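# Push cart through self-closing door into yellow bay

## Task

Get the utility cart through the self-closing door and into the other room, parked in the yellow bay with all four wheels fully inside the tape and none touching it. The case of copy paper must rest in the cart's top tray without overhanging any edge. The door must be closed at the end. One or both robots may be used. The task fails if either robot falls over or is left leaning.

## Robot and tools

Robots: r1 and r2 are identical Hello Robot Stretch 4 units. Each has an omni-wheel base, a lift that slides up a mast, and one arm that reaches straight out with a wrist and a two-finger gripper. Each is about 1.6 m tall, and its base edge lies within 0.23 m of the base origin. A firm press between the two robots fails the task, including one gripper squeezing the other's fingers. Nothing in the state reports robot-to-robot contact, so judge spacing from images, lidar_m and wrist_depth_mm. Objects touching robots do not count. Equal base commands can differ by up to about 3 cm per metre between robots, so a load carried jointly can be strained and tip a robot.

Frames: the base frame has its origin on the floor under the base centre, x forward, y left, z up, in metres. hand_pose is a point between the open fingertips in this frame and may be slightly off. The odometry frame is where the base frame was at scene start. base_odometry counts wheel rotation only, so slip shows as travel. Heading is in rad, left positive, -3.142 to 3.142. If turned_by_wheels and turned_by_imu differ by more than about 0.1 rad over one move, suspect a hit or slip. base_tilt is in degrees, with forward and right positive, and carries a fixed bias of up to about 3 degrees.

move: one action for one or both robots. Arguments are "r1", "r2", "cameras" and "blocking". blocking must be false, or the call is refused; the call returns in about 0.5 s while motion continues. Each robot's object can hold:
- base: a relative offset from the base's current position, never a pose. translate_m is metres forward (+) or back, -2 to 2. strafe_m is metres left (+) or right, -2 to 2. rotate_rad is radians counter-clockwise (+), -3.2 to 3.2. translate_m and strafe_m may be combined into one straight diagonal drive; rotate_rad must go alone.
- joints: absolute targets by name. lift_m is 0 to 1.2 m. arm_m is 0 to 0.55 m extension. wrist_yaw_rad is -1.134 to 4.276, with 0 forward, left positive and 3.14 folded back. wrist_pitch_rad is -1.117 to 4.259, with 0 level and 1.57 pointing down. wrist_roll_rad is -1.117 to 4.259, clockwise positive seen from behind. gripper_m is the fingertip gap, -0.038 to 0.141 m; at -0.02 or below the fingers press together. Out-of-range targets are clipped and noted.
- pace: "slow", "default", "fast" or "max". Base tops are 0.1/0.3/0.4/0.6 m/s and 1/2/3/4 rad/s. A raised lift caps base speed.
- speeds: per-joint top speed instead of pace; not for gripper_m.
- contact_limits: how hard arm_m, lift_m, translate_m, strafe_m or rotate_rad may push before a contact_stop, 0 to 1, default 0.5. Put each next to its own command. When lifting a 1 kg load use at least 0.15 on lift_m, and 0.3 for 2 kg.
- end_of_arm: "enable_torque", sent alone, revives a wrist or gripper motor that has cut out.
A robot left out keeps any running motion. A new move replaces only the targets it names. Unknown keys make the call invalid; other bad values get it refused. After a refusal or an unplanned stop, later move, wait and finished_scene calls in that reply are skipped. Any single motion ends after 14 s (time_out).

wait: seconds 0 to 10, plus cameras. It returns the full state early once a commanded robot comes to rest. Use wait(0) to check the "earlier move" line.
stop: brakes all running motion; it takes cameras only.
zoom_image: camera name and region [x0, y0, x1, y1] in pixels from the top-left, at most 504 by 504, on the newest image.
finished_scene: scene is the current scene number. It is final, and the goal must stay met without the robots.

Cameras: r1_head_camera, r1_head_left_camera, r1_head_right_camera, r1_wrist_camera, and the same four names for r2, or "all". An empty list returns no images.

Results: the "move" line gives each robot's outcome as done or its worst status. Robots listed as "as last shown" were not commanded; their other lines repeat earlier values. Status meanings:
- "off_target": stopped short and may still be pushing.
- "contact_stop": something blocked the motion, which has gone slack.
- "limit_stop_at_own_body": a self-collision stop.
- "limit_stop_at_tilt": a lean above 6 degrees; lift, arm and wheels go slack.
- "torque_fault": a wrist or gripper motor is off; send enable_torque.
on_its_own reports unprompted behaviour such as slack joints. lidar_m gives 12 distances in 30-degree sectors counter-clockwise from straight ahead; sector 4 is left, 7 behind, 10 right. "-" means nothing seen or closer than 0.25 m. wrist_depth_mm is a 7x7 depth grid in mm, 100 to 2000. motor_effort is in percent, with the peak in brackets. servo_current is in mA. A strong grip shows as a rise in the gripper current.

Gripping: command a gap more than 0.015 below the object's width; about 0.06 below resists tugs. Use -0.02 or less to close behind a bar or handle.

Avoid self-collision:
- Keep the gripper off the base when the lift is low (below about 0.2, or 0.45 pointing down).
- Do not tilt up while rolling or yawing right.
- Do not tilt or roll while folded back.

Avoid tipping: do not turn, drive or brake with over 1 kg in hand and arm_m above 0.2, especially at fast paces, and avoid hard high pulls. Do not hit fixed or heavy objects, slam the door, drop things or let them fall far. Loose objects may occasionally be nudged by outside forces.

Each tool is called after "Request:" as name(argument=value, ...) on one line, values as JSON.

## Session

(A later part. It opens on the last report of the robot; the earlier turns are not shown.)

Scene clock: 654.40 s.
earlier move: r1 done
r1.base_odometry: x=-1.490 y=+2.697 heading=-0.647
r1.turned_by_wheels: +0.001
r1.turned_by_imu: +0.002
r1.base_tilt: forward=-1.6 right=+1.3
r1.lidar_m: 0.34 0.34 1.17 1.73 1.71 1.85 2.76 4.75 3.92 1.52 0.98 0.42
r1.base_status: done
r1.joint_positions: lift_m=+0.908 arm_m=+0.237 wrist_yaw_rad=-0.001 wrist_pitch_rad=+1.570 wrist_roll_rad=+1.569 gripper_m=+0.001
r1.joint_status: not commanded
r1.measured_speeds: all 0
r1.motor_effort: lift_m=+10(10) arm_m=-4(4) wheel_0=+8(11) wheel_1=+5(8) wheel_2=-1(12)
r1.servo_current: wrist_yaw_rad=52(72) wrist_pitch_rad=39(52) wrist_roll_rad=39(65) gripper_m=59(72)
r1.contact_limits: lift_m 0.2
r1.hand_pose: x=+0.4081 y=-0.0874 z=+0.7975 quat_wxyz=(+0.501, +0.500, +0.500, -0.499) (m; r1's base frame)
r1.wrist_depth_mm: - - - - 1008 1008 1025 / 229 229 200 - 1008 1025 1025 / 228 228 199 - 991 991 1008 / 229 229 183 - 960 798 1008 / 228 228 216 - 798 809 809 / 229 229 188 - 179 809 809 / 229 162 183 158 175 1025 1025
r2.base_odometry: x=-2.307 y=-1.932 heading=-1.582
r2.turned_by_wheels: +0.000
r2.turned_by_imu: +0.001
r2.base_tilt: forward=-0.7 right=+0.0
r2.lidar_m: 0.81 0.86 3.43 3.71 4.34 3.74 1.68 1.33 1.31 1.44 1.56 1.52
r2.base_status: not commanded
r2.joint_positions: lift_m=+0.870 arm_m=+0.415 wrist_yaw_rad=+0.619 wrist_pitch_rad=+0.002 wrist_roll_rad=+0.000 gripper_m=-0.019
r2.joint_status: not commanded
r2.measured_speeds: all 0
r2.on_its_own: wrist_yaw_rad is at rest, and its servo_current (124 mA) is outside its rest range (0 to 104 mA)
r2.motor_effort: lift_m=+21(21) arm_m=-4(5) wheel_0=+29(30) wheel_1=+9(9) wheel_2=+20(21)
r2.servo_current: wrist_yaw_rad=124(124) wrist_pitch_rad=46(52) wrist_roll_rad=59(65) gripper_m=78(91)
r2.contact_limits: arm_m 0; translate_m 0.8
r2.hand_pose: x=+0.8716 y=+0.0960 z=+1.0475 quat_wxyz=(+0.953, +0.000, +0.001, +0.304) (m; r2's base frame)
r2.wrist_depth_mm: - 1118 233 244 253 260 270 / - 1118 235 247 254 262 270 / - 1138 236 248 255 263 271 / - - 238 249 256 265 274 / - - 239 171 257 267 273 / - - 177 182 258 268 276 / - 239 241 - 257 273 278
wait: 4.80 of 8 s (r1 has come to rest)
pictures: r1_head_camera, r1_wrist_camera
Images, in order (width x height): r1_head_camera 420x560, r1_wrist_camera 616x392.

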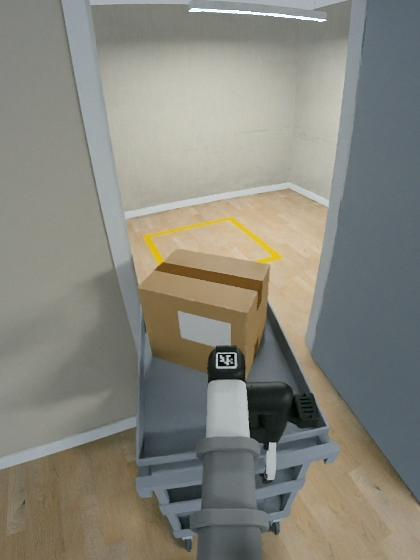

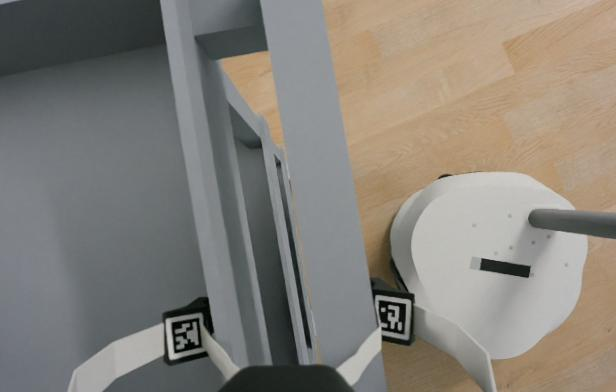

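Request:
move(r1={"base":{"translate_m":0.006,"strafe_m":0.216},"pace":"slow"}, blocking=false, cameras=[])

Request:
wait(seconds=5, cameras=[])

Request:
move(r1={"base":{"rotate_rad":-0.1},"pace":"slow"}, blocking=false, cameras=[])

Request:
wait(seconds=3, cameras=["r1_head_camera","r1_wrist_camera","r1_head_left_camera"])

Scene clock: 673.13 s.
move: r1 moving
r1.base_odometry: x=-1.481 y=+2.708 heading=-0.647
r1.turned_by_wheels: -0.001
r1.turned_by_imu: -0.002
r1.base_tilt: forward=-1.6 right=+1.3
r1.lidar_m: 0.35 0.34 1.14 1.67 1.70 1.84 2.72 4.74 3.93 1.55 1.02 0.44
r1.base_status: translate_m moving; strafe_m moving
r1.joint_positions: lift_m=+0.908 arm_m=+0.237 wrist_yaw_rad=-0.001 wrist_pitch_rad=+1.570 wrist_roll_rad=+1.569 gripper_m=+0.001
r1.joint_status: not commanded
r1.measured_speeds: translate_m=+0.002 strafe_m=+0.054 rotate_rad=+0.001 lift_m=+0.000 arm_m=+0.000 wrist_yaw_rad=+0.000 wrist_pitch_rad=+0.000 wrist_roll_rad=+0.000
r1.motor_effort: lift_m=+10(10) arm_m=-4(4) wheel_0=-10(10) wheel_1=+6(8) wheel_2=-5(5)
r1.servo_current: wrist_yaw_rad=46(65) wrist_pitch_rad=52(52) wrist_roll_rad=59(59) gripper_m=65(65)
r1.contact_limits: lift_m 0.2
r1.hand_pose: x=+0.4081 y=-0.0874 z=+0.7975 quat_wxyz=(+0.501, +0.500, +0.500, -0.499) (m; r1's base frame)
r1.wrist_depth_mm: - 228 - - 1025 1025 1008 / 228 228 206 - 1008 1008 1025 / 229 229 206 - 1025 1025 991 / 229 228 187 - 1008 820 1008 / 229 227 216 - 788 798 798 / 228 228 182 - 178 809 798 / 229 163 218 158 177 1025 991
r2.base_odometry: x=-2.307 y=-1.932 heading=-1.582
r2.turned_by_wheels: +0.000
r2.turned_by_imu: +0.003
r2.base_tilt: forward=-0.7 right=+0.0
r2.lidar_m: 0.80 0.85 3.42 3.71 4.33 3.75 1.71 1.34 1.32 1.44 1.54 1.52
r2.base_status: not commanded
r2.joint_positions: lift_m=+0.870 arm_m=+0.415 wrist_yaw_rad=+0.619 wrist_pitch_rad=+0.002 wrist_roll_rad=+0.000 gripper_m=-0.019
r2.joint_status: not commanded
r2.measured_speeds: all 0
r2.motor_effort: lift_m=+21(21) arm_m=-4(4) wheel_0=+29(29) wheel_1=+9(9) wheel_2=+20(21)
r2.servo_current: wrist_yaw_rad=104(117) wrist_pitch_rad=46(46) wrist_roll_rad=59(59) gripper_m=91(91)
r2.contact_limits: arm_m 0; translate_m 0.8
r2.hand_pose: x=+0.8716 y=+0.0960 z=+1.0475 quat_wxyz=(+0.953, +0.000, +0.001, +0.304) (m; r2's base frame)
r2.wrist_depth_mm: - - 234 244 252 262 268 / - 1160 235 246 253 263 270 / - 1160 236 248 255 263 271 / - - 238 249 256 265 273 / - - 238 171 257 265 274 / - - 178 181 256 268 277 / - 239 241 - 256 272 277
pictures: none
No camera images: "cameras" was empty.

Scene clock: 675.97 s.
earlier move: r1 done
r1.base_odometry: x=-1.355 y=+2.866 heading=-0.647
r1.turned_by_wheels: +0.000
r1.turned_by_imu: +0.000
r1.base_tilt: forward=-1.6 right=+1.3
r1.lidar_m: 0.35 0.41 1.05 1.57 1.51 1.65 2.43 4.83 4.18 1.68 1.17 0.41
r1.base_status: done
r1.joint_positions: lift_m=+0.908 arm_m=+0.237 wrist_yaw_rad=-0.001 wrist_pitch_rad=+1.564 wrist_roll_rad=+1.571 gripper_m=+0.001
r1.joint_status: not commanded
r1.measured_speeds: all 0
r1.motor_effort: lift_m=+10(10) arm_m=-4(4) wheel_0=-6(12) wheel_1=+1(9) wheel_2=-3(6)
r1.servo_current: wrist_yaw_rad=52(78) wrist_pitch_rad=52(59) wrist_roll_rad=52(65) gripper_m=65(72)
r1.contact_limits: lift_m 0.2
r1.hand_pose: x=+0.4098 y=-0.0874 z=+0.7975 quat_wxyz=(+0.502, +0.502, +0.498, -0.498) (m; r1's base frame)
r1.wrist_depth_mm: 231 229 229 - - 991 1008 / 230 230 229 1008 - 1025 1008 / 229 229 220 - - 1025 991 / 231 229 227 798 - 798 788 / 229 229 228 831 809 798 788 / 229 228 178 1025 179 788 798 / 230 229 228 1025 1008 150 976
r2.base_odometry: x=-2.307 y=-1.932 heading=-1.582
r2.turned_by_wheels: +0.000
r2.turned_by_imu: +0.000
r2.base_tilt: forward=-0.7 right=+0.1
r2.lidar_m: 0.81 0.87 3.41 3.73 4.34 3.73 1.70 1.35 1.32 1.45 1.53 1.49
r2.base_status: not commanded
r2.joint_positions: lift_m=+0.870 arm_m=+0.415 wrist_yaw_rad=+0.619 wrist_pitch_rad=+0.002 wrist_roll_rad=+0.000 gripper_m=-0.019
r2.joint_status: not commanded
r2.measured_speeds: all 0
r2.on_its_own: wrist_yaw_rad is at rest, and its servo_current (117 mA) is outside its rest range (0 to 104 mA)
r2.motor_effort: lift_m=+21(21) arm_m=-4(4) wheel_0=+29(30) wheel_1=+9(9) wheel_2=+20(21)
r2.servo_current: wrist_yaw_rad=117(124) wrist_pitch_rad=39(46) wrist_roll_rad=39(59) gripper_m=91(91)
r2.contact_limits: arm_m 0; translate_m 0.8
r2.hand_pose: x=+0.8716 y=+0.0960 z=+1.0475 quat_wxyz=(+0.953, +0.000, +0.001, +0.304) (m; r2's base frame)
r2.wrist_depth_mm: - - 233 244 252 260 270 / - - 235 247 254 263 270 / - - 236 248 255 264 272 / - - 238 249 256 266 274 / - - 239 170 258 266 274 / - - 178 181 258 267 277 / - 239 242 - 255 273 278
wait: 2.83 of 5 s (r1 has come to rest)
pictures: none
No camera images: "cameras" was empty.

Scene clock: 676.47 s.
move: r1 moving
r1.base_odometry: x=-1.355 y=+2.866 heading=-0.738
r1.turned_by_wheels: -0.091
r1.turned_by_imu: -0.091
r1.base_tilt: forward=-1.6 right=+1.3
r1.lidar_m: 0.35 0.39 0.99 1.39 1.53 1.61 2.21 4.83 4.55 1.73 1.17 0.41
r1.base_status: rotate_rad moving
r1.joint_positions: lift_m=+0.908 arm_m=+0.237 wrist_yaw_rad=-0.001 wrist_pitch_rad=+1.563 wrist_roll_rad=+1.571 gripper_m=+0.001
r1.joint_status: not commanded
r1.measured_speeds: translate_m=-0.002 strafe_m=-0.001 rotate_rad=-0.150 lift_m=+0.000 arm_m=+0.000 wrist_yaw_rad=+0.000 wrist_pitch_rad=+0.000 wrist_roll_rad=+0.000
r1.motor_effort: lift_m=+10(10) arm_m=+0(4) wheel_0=+5(9) wheel_1=+1(6) wheel_2=+6(8)
r1.servo_current: wrist_yaw_rad=46(59) wrist_pitch_rad=46(52) wrist_roll_rad=52(78) gripper_m=65(78)
r1.contact_limits: lift_m 0.2
r1.hand_pose: x=+0.4101 y=-0.0874 z=+0.7975 quat_wxyz=(+0.502, +0.502, +0.498, -0.498) (m; r1's base frame)
r1.wrist_depth_mm: 231 229 211 - 1008 991 991 / 230 230 212 1025 1008 1008 1008 / 230 229 211 809 1008 991 1025 / 230 229 228 798 976 798 1008 / 230 229 229 788 798 788 798 / 231 229 182 798 178 798 788 / 230 163 206 484 1008 798 991
r2.base_odometry: x=-2.307 y=-1.932 heading=-1.582
r2.turned_by_wheels: +0.000
r2.turned_by_imu: +0.000
r2.base_tilt: forward=-0.7 right=+0.0
r2.lidar_m: 0.82 0.87 3.41 3.70 4.34 3.79 1.74 1.34 1.32 1.44 1.57 1.52
r2.base_status: not commanded
r2.joint_positions: lift_m=+0.870 arm_m=+0.415 wrist_yaw_rad=+0.619 wrist_pitch_rad=+0.002 wrist_roll_rad=+0.000 gripper_m=-0.019
r2.joint_status: not commanded
r2.measured_speeds: all 0
r2.motor_effort: lift_m=+21(21) arm_m=-4(4) wheel_0=+29(29) wheel_1=+9(9) wheel_2=+20(21)
r2.servo_current: wrist_yaw_rad=111(111) wrist_pitch_rad=39(46) wrist_roll_rad=39(52) gripper_m=85(91)
r2.contact_limits: arm_m 0; translate_m 0.8
r2.hand_pose: x=+0.8716 y=+0.0960 z=+1.0475 quat_wxyz=(+0.953, +0.000, +0.001, +0.304) (m; r2's base frame)
r2.wrist_depth_mm: - - 234 244 252 260 270 / - - 235 247 254 263 270 / - - 235 247 255 264 272 / - - 238 249 256 266 273 / - - 239 170 258 266 276 / - - 178 181 256 268 277 / - 239 242 - 256 272 278
pictures: none
No camera images: "cameras" was empty.

Scene clock: 676.90 s.
earlier move: r1 done
r1.base_odometry: x=-1.355 y=+2.866 heading=-0.747
r1.turned_by_wheels: -0.009
r1.turned_by_imu: -0.009
r1.base_tilt: forward=-1.6 right=+1.3
r1.lidar_m: 0.36 0.37 1.02 1.37 1.51 1.60 2.22 4.83 4.58 1.74 1.17 0.42
r1.base_status: done
r1.joint_positions: lift_m=+0.908 arm_m=+0.237 wrist_yaw_rad=-0.001 wrist_pitch_rad=+1.563 wrist_roll_rad=+1.571 gripper_m=+0.001
r1.joint_status: not commanded
r1.measured_speeds: all 0
r1.motor_effort: lift_m=+10(10) arm_m=+4(4) wheel_0=+2(9) wheel_1=+2(6) wheel_2=+3(8)
r1.servo_current: wrist_yaw_rad=46(65) wrist_pitch_rad=46(52) wrist_roll_rad=59(78) gripper_m=59(78)
r1.contact_limits: lift_m 0.2
r1.hand_pose: x=+0.4101 y=-0.0874 z=+0.7975 quat_wxyz=(+0.502, +0.502, +0.498, -0.498) (m; r1's base frame)
r1.wrist_depth_mm: 229 229 184 - 1008 1008 991 / 229 230 183 1025 991 1025 1008 / 229 229 182 484 1025 1025 1008 / 229 229 213 - 976 798 991 / 231 229 229 809 798 798 788 / 231 229 182 798 178 809 798 / 231 163 203 484 1025 788 1008
r2.base_odometry: x=-2.307 y=-1.932 heading=-1.582
r2.turned_by_wheels: +0.000
r2.turned_by_imu: +0.000
r2.base_tilt: forward=-0.7 right=+0.1
r2.lidar_m: 0.80 0.85 3.42 3.72 4.33 3.75 1.71 1.34 1.31 1.44 1.57 1.47
r2.base_status: not commanded
r2.joint_positions: lift_m=+0.870 arm_m=+0.415 wrist_yaw_rad=+0.619 wrist_pitch_rad=+0.002 wrist_roll_rad=+0.000 gripper_m=-0.019
r2.joint_status: not commanded
r2.measured_speeds: all 0
r2.on_its_own: wrist_yaw_rad is at rest, and its servo_current (111 mA) is outside its rest range (0 to 104 mA)
r2.motor_effort: lift_m=+21(21) arm_m=-4(4) wheel_0=+29(29) wheel_1=+9(9) wheel_2=+20(21)
r2.servo_current: wrist_yaw_rad=111(117) wrist_pitch_rad=39(46) wrist_roll_rad=46(59) gripper_m=85(91)
r2.contact_limits: arm_m 0; translate_m 0.8
r2.hand_pose: x=+0.8716 y=+0.0960 z=+1.0475 quat_wxyz=(+0.953, +0.000, +0.001, +0.304) (m; r2's base frame)
r2.wrist_depth_mm: - - 233 244 252 262 270 / - - 235 247 254 262 270 / - - 236 249 256 264 272 / - - 238 249 256 266 273 / - - 239 171 257 268 274 / - - 178 182 257 268 277 / - 238 241 - 256 272 278
wait: 0.43 of 3 s (r1 has come to rest)
pictures: r1_head_camera, r1_head_left_camera, r1_wrist_camera
Images, in order (width x height): r1_head_camera 420x560, r1_head_left_camera 420x672, r1_wrist_camera 616x392.

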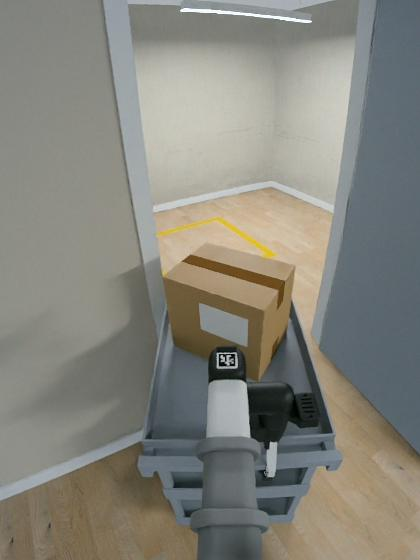

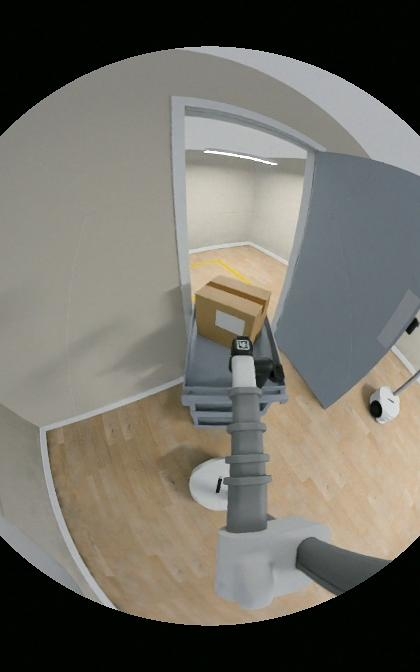

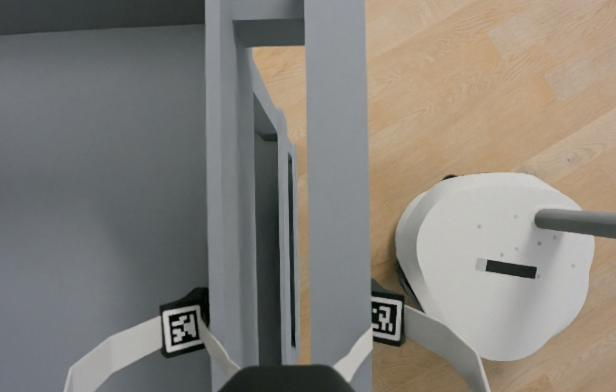

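Request:
move(r1={"base":{"translate_m":0.5,"strafe_m":0.02},"pace":"slow"}, blocking=false, cameras=[])

Request:
wait(seconds=8, cameras=["r1_head_camera","r1_wrist_camera"])

Scene clock: 682.03 s.
move: r1 moving
r1.base_odometry: x=-1.346 y=+2.858 heading=-0.746
r1.turned_by_wheels: +0.000
r1.turned_by_imu: +0.000
r1.base_tilt: forward=-1.6 right=+1.3
r1.lidar_m: 0.34 0.36 0.99 1.37 1.52 1.59 2.22 4.83 4.56 1.74 1.16 0.39
r1.base_status: translate_m moving; strafe_m moving
r1.joint_positions: lift_m=+0.908 arm_m=+0.237 wrist_yaw_rad=-0.001 wrist_pitch_rad=+1.567 wrist_roll_rad=+1.571 gripper_m=+0.001
r1.joint_status: not commanded
r1.measured_speeds: translate_m=+0.048 strafe_m=+0.002 rotate_rad=+0.001 lift_m=+0.000 arm_m=+0.000 wrist_yaw_rad=+0.000 wrist_pitch_rad=+0.036 wrist_roll_rad=+0.000
r1.motor_effort: lift_m=+10(10) arm_m=+4(4) wheel_0=+6(6) wheel_1=+5(6) wheel_2=-7(7)
r1.servo_current: wrist_yaw_rad=52(52) wrist_pitch_rad=46(52) wrist_roll_rad=39(65) gripper_m=72(72)
r1.contact_limits: lift_m 0.2
r1.hand_pose: x=+0.4088 y=-0.0874 z=+0.7975 quat_wxyz=(+0.501, +0.501, +0.499, -0.499) (m; r1's base frame)
r1.wrist_depth_mm: - 228 204 - 1008 1025 1025 / 229 228 200 1025 1025 1025 1008 / 228 229 191 1025 1008 1025 1025 / 229 228 214 554 831 798 798 / 229 228 228 798 798 798 809 / 229 229 184 1008 179 798 798 / 228 163 191 - 1008 1008 1025
r2.base_odometry: x=-2.307 y=-1.932 heading=-1.582
r2.turned_by_wheels: +0.000
r2.turned_by_imu: +0.001
r2.base_tilt: forward=-0.7 right=+0.0
r2.lidar_m: 0.80 0.85 3.42 3.73 4.34 3.73 1.71 1.36 1.31 1.45 1.57 1.50
r2.base_status: not commanded
r2.joint_positions: lift_m=+0.870 arm_m=+0.415 wrist_yaw_rad=+0.619 wrist_pitch_rad=+0.002 wrist_roll_rad=+0.000 gripper_m=-0.019
r2.joint_status: not commanded
r2.measured_speeds: all 0
r2.motor_effort: lift_m=+21(21) arm_m=-4(4) wheel_0=+29(29) wheel_1=+9(9) wheel_2=+20(21)
r2.servo_current: wrist_yaw_rad=91(117) wrist_pitch_rad=39(46) wrist_roll_rad=46(52) gripper_m=85(85)
r2.contact_limits: arm_m 0; translate_m 0.8
r2.hand_pose: x=+0.8716 y=+0.0960 z=+1.0475 quat_wxyz=(+0.953, +0.000, +0.001, +0.304) (m; r2's base frame)
r2.wrist_depth_mm: - - 234 243 252 262 270 / - - 235 247 253 262 270 / - - 236 249 254 264 270 / - - 237 248 255 266 273 / - - 239 171 258 265 273 / - - 177 182 257 268 277 / - 239 242 - 257 272 279
pictures: none
No camera images: "cameras" was empty.

Scene clock: 687.83 s.
earlier move: r1 done
r1.base_odometry: x=-0.975 y=+2.541 heading=-0.746
r1.turned_by_wheels: +0.000
r1.turned_by_imu: -0.002
r1.base_tilt: forward=-1.6 right=+1.3
r1.lidar_m: 0.34 0.36 0.57 0.76 1.76 1.82 2.53 5.27 4.24 1.01 0.97 0.41
r1.base_status: done
r1.joint_positions: lift_m=+0.908 arm_m=+0.237 wrist_yaw_rad=-0.001 wrist_pitch_rad=+1.568 wrist_roll_rad=+1.570 gripper_m=+0.001
r1.joint_status: not commanded
r1.measured_speeds: all 0
r1.motor_effort: lift_m=+10(10) arm_m=+4(4) wheel_0=+4(8) wheel_1=+3(8) wheel_2=-3(12)
r1.servo_current: wrist_yaw_rad=39(72) wrist_pitch_rad=39(52) wrist_roll_rad=59(72) gripper_m=65(72)
r1.contact_limits: lift_m 0.2
r1.hand_pose: x=+0.4086 y=-0.0874 z=+0.7975 quat_wxyz=(+0.501, +0.501, +0.499, -0.499) (m; r1's base frame)
r1.wrist_depth_mm: - 229 187 - 1025 1025 1025 / 229 229 182 - 1008 1025 1008 / 229 229 206 1008 1008 1008 1008 / 229 229 197 - 878 798 1008 / 229 229 213 - 809 798 798 / 229 229 183 - 179 798 798 / 229 163 191 512 1008 1025 1025
r2.base_odometry: x=-2.307 y=-1.932 heading=-1.582
r2.turned_by_wheels: +0.000
r2.turned_by_imu: +0.001
r2.base_tilt: forward=-0.7 right=+0.0
r2.lidar_m: 0.81 0.87 3.41 3.70 4.33 3.74 1.73 1.33 1.31 1.45 1.54 1.53
r2.base_status: not commanded
r2.joint_positions: lift_m=+0.870 arm_m=+0.415 wrist_yaw_rad=+0.619 wrist_pitch_rad=+0.002 wrist_roll_rad=+0.000 gripper_m=-0.019
r2.joint_status: not commanded
r2.measured_speeds: all 0
r2.motor_effort: lift_m=+21(21) arm_m=-4(4) wheel_0=+29(30) wheel_1=+9(9) wheel_2=+20(21)
r2.servo_current: wrist_yaw_rad=98(124) wrist_pitch_rad=39(46) wrist_roll_rad=39(59) gripper_m=85(91)
r2.contact_limits: arm_m 0; translate_m 0.8
r2.hand_pose: x=+0.8716 y=+0.0960 z=+1.0475 quat_wxyz=(+0.953, +0.000, +0.001, +0.304) (m; r2's base frame)
r2.wrist_depth_mm: - - 233 244 253 262 268 / - - 235 247 253 263 271 / - - 236 249 255 265 273 / - - 237 249 256 265 273 / - - 239 171 257 267 276 / - - 178 182 256 268 276 / - 239 241 - 258 273 278
wait: 5.80 of 8 s (r1 has come to rest)
pictures: r1_head_camera, r1_wrist_camera
Images, in order (width x height): r1_head_camera 420x560, r1_wrist_camera 616x392.

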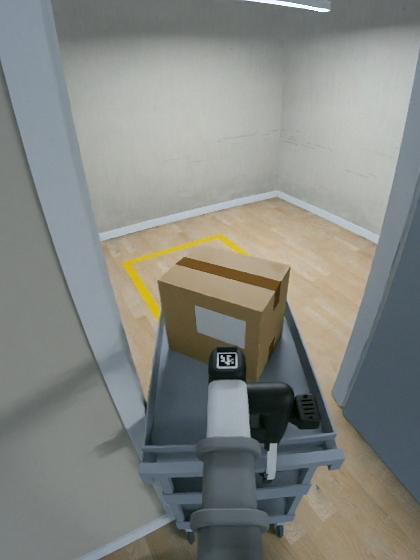

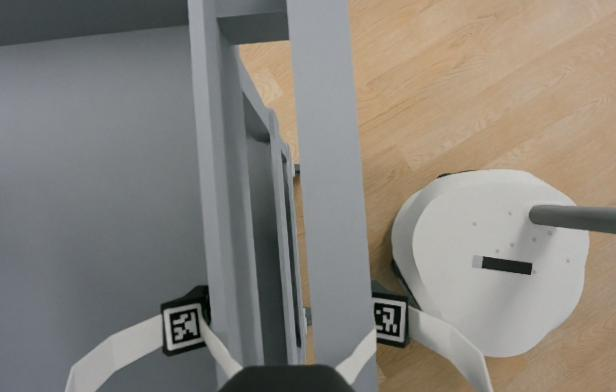

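Request:
move(r1={"base":{"translate_m":0.0,"strafe_m":-0.17},"pace":"slow"}, blocking=false, cameras=[])

Request:
wait(seconds=5, cameras=[])

Request:
move(r1={"base":{"rotate_rad":0.2},"pace":"slow"}, blocking=false, cameras=[])

Request:
wait(seconds=3, cameras=["r1_head_camera","r1_wrist_camera","r1_head_left_camera"])

Scene clock: 707.67 s.
move: r1 moving
r1.base_odometry: x=-0.985 y=+2.530 heading=-0.746
r1.turned_by_wheels: +0.001
r1.turned_by_imu: +0.000
r1.base_tilt: forward=-1.5 right=+1.2
r1.lidar_m: 0.35 0.36 0.55 0.77 1.76 1.85 2.52 5.25 4.22 0.97 0.95 0.41
r1.base_status: translate_m moving; strafe_m moving
r1.joint_positions: lift_m=+0.908 arm_m=+0.237 wrist_yaw_rad=-0.001 wrist_pitch_rad=+1.568 wrist_roll_rad=+1.570 gripper_m=+0.001
r1.joint_status: not commanded
r1.measured_speeds: translate_m=+0.000 strafe_m=-0.056 rotate_rad=+0.002 lift_m=+0.000 arm_m=+0.000 wrist_yaw_rad=+0.000 wrist_pitch_rad=-0.005 wrist_roll_rad=+0.000
r1.motor_effort: lift_m=+10(10) arm_m=+4(4) wheel_0=+11(12) wheel_1=-5(7) wheel_2=+1(3)
r1.servo_current: wrist_yaw_rad=52(59) wrist_pitch_rad=39(46) wrist_roll_rad=39(59) gripper_m=72(72)
r1.contact_limits: lift_m 0.2
r1.hand_pose: x=+0.4087 y=-0.0874 z=+0.7975 quat_wxyz=(+0.501, +0.501, +0.499, -0.499) (m; r1's base frame)
r1.wrist_depth_mm: - 228 182 - 1008 1025 1008 / 229 229 181 1025 1008 1008 1025 / 229 229 203 1025 991 1025 1008 / 229 229 194 - 878 809 1008 / 229 229 213 - 809 809 809 / 229 229 184 - 179 798 798 / 231 163 196 549 1008 798 1008
r2: as last shown
r2.turned_by_imu: +0.003
r2.base_tilt: forward=-0.6 right=+0.1
r2.lidar_m: 0.82 0.85 3.44 3.72 4.31 3.78 1.71 1.35 1.34 1.43 1.56 1.53
r2.motor_effort: lift_m=+21(21) arm_m=-4(4) wheel_0=+29(29) wheel_1=+9(9) wheel_2=+21(21)
r2.servo_current: wrist_yaw_rad=98(111) wrist_pitch_rad=33(46) wrist_roll_rad=46(59) gripper_m=85(91)
r2.contact_limits: arm_m 0; translate_m 0.8
r2.wrist_depth_mm: - - 233 244 253 262 268 / - - 236 246 253 264 268 / - - 236 248 255 264 273 / - - 238 249 256 265 273 / - - 238 171 257 267 276 / - - 178 182 257 268 277 / - 239 242 - 257 273 278
pictures: none
No camera images: "cameras" was empty.

Scene clock: 710.00 s.
earlier move: r1 done
r1.base_odometry: x=-1.090 y=+2.416 heading=-0.746
r1.turned_by_wheels: +0.000
r1.turned_by_imu: +0.001
r1.base_tilt: forward=-1.6 right=+1.3
r1.lidar_m: 0.32 0.32 0.64 0.87 1.90 1.98 2.72 5.19 4.05 0.86 0.83 0.44
r1.base_status: done
r1.joint_positions: lift_m=+0.908 arm_m=+0.237 wrist_yaw_rad=+0.003 wrist_pitch_rad=+1.563 wrist_roll_rad=+1.567 gripper_m=+0.001
r1.joint_status: not commanded
r1.measured_speeds: all 0
r1.motor_effort: lift_m=+10(10) arm_m=-3(4) wheel_0=+5(14) wheel_1=-1(7) wheel_2=+5(6)
r1.servo_current: wrist_yaw_rad=33(72) wrist_pitch_rad=52(52) wrist_roll_rad=59(72) gripper_m=65(72)
r1.contact_limits: lift_m 0.2
r1.hand_pose: x=+0.4103 y=-0.0874 z=+0.7975 quat_wxyz=(+0.503, +0.500, +0.500, -0.497) (m; r1's base frame)
r1.wrist_depth_mm: - 161 - 1025 1008 1008 991 / 229 192 293 - 1008 1008 1008 / 229 228 228 - 991 991 1042 / 229 229 195 - 1008 788 1008 / 229 229 184 - 842 809 809 / 230 229 181 - 178 798 798 / 231 166 181 157 1025 1008 1025
r2.base_odometry: x=-2.307 y=-1.932 heading=-1.582
r2.turned_by_wheels: +0.000
r2.turned_by_imu: +0.000
r2.base_tilt: forward=-0.6 right=+0.0
r2.lidar_m: 0.81 0.85 3.41 3.71 4.32 3.76 1.70 1.32 1.30 1.43 1.56 1.52
r2.base_status: not commanded
r2.joint_positions: lift_m=+0.870 arm_m=+0.415 wrist_yaw_rad=+0.619 wrist_pitch_rad=+0.002 wrist_roll_rad=+0.000 gripper_m=-0.019
r2.joint_status: not commanded
r2.measured_speeds: all 0
r2.motor_effort: lift_m=+21(21) arm_m=-4(4) wheel_0=+29(30) wheel_1=+9(9) wheel_2=+20(21)
r2.servo_current: wrist_yaw_rad=98(117) wrist_pitch_rad=46(46) wrist_roll_rad=46(72) gripper_m=85(91)
r2.contact_limits: arm_m 0; translate_m 0.8
r2.hand_pose: x=+0.8716 y=+0.0960 z=+1.0475 quat_wxyz=(+0.953, +0.000, +0.001, +0.304) (m; r2's base frame)
r2.wrist_depth_mm: - - 234 244 251 260 270 / - - 234 247 254 263 271 / - - 236 248 254 265 271 / - - 237 250 255 265 273 / - - 239 171 257 266 276 / - - 178 182 256 268 277 / - 239 242 - 257 273 278
wait: 2.33 of 5 s (r1 has come to rest)
pictures: none
No camera images: "cameras" was empty.

Scene clock: 710.50 s.
move: r1 moving
r1.base_odometry: x=-1.090 y=+2.416 heading=-0.624
r1.turned_by_wheels: +0.122
r1.turned_by_imu: +0.122
r1.base_tilt: forward=-1.6 right=+1.3
r1.lidar_m: 0.34 0.33 0.68 1.01 1.91 2.06 3.15 5.19 3.65 0.82 0.80 0.42
r1.base_status: rotate_rad moving
r1.joint_positions: lift_m=+0.908 arm_m=+0.237 wrist_yaw_rad=+0.002 wrist_pitch_rad=+1.565 wrist_roll_rad=+1.567 gripper_m=+0.001
r1.joint_status: not commanded
r1.measured_speeds: translate_m=-0.001 strafe_m=+0.002 rotate_rad=+0.425 lift_m=+0.000 arm_m=+0.000 wrist_yaw_rad=-0.015 wrist_pitch_rad=+0.004 wrist_roll_rad=+0.000
r1.motor_effort: lift_m=+10(10) arm_m=+0(4) wheel_0=-7(11) wheel_1=-3(7) wheel_2=-6(9)
r1.servo_current: wrist_yaw_rad=52(52) wrist_pitch_rad=46(59) wrist_roll_rad=65(65) gripper_m=52(65)
r1.contact_limits: lift_m 0.2
r1.hand_pose: x=+0.4097 y=-0.0874 z=+0.7975 quat_wxyz=(+0.503, +0.500, +0.500, -0.497) (m; r1's base frame)
r1.wrist_depth_mm: - 175 190 - 1008 1008 1025 / 229 229 230 - 1025 1008 1008 / 228 229 222 - 1025 1008 991 / 229 228 190 - 1008 798 798 / 229 228 206 - 809 798 798 / 229 228 182 - 179 809 798 / 229 172 228 238 174 809 1025
r2: as last shown
r2.base_tilt: forward=-0.7 right=+0.0
r2.lidar_m: 0.80 0.88 3.43 3.69 4.31 3.76 1.70 1.32 1.30 1.44 1.57 1.52
r2.motor_effort: lift_m=+21(21) arm_m=-4(4) wheel_0=+28(29) wheel_1=+9(9) wheel_2=+20(21)
r2.servo_current: wrist_yaw_rad=104(111) wrist_pitch_rad=33(46) wrist_roll_rad=52(59) gripper_m=85(91)
r2.contact_limits: arm_m 0; translate_m 0.8
r2.wrist_depth_mm: - - 235 244 252 262 271 / - - 234 246 254 263 271 / - - 236 247 254 264 272 / - - 237 248 257 265 272 / - - 239 170 257 266 277 / - - 178 182 257 268 277 / - 239 242 - 257 272 278
pictures: none
No camera images: "cameras" was empty.

Scene clock: 711.17 s.
earlier move: r1 done
r1.base_odometry: x=-1.090 y=+2.416 heading=-0.546
r1.turned_by_wheels: +0.078
r1.turned_by_imu: +0.078
r1.base_tilt: forward=-1.6 right=+1.3
r1.lidar_m: 0.36 0.37 0.68 1.13 1.91 2.15 3.56 5.19 1.55 0.82 0.84 0.39
r1.base_status: done
r1.joint_positions: lift_m=+0.908 arm_m=+0.237 wrist_yaw_rad=+0.002 wrist_pitch_rad=+1.566 wrist_roll_rad=+1.568 gripper_m=+0.001
r1.joint_status: not commanded
r1.measured_speeds: all 0
r1.motor_effort: lift_m=+10(10) arm_m=+4(4) wheel_0=-3(11) wheel_1=-3(7) wheel_2=-4(9)
r1.servo_current: wrist_yaw_rad=33(65) wrist_pitch_rad=39(59) wrist_roll_rad=65(65) gripper_m=65(72)
r1.contact_limits: lift_m 0.2
r1.hand_pose: x=+0.4093 y=-0.0874 z=+0.7975 quat_wxyz=(+0.502, +0.500, +0.500, -0.498) (m; r1's base frame)
r1.wrist_depth_mm: 230 230 206 - 1008 1025 1008 / 230 230 200 1025 991 991 1008 / 229 230 193 1008 1008 1008 1008 / 229 229 220 530 854 788 798 / 230 230 229 788 798 798 798 / 230 230 182 - 179 798 788 / 229 161 223 535 178 798 1008
r2.base_odometry: x=-2.307 y=-1.932 heading=-1.582
r2.turned_by_wheels: +0.000
r2.turned_by_imu: +0.000
r2.base_tilt: forward=-0.7 right=+0.0
r2.lidar_m: 0.80 0.88 3.42 3.72 4.37 3.76 1.70 1.34 1.32 1.42 1.56 1.52
r2.base_status: not commanded
r2.joint_positions: lift_m=+0.870 arm_m=+0.415 wrist_yaw_rad=+0.619 wrist_pitch_rad=+0.002 wrist_roll_rad=+0.000 gripper_m=-0.019
r2.joint_status: not commanded
r2.measured_speeds: all 0
r2.motor_effort: lift_m=+21(21) arm_m=-4(4) wheel_0=+29(29) wheel_1=+9(9) wheel_2=+20(21)
r2.servo_current: wrist_yaw_rad=98(117) wrist_pitch_rad=39(46) wrist_roll_rad=52(59) gripper_m=85(91)
r2.contact_limits: arm_m 0; translate_m 0.8
r2.hand_pose: x=+0.8716 y=+0.0960 z=+1.0475 quat_wxyz=(+0.953, +0.000, +0.001, +0.304) (m; r2's base frame)
r2.wrist_depth_mm: - - 233 244 252 262 268 / - - 235 247 254 263 271 / - - 236 248 255 264 272 / - - 236 248 257 264 273 / - - 239 171 257 267 273 / - - 178 182 257 268 277 / - 238 242 - 259 272 278
wait: 0.67 of 3 s (r1 has come to rest)
pictures: r1_head_camera, r1_head_left_camera, r1_wrist_camera
Images, in order (width x height): r1_head_camera 420x560, r1_head_left_camera 420x672, r1_wrist_camera 616x392.

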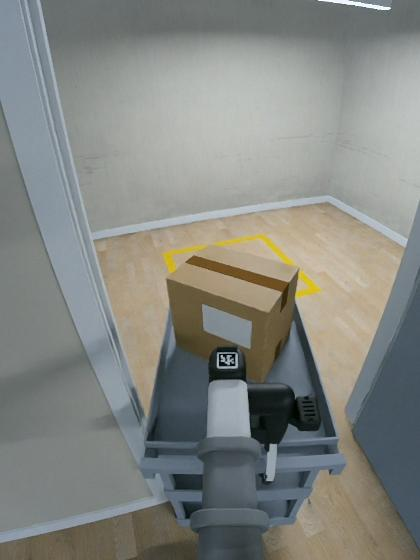

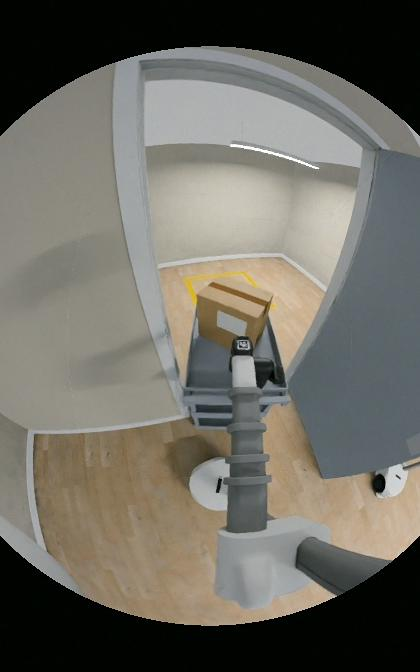

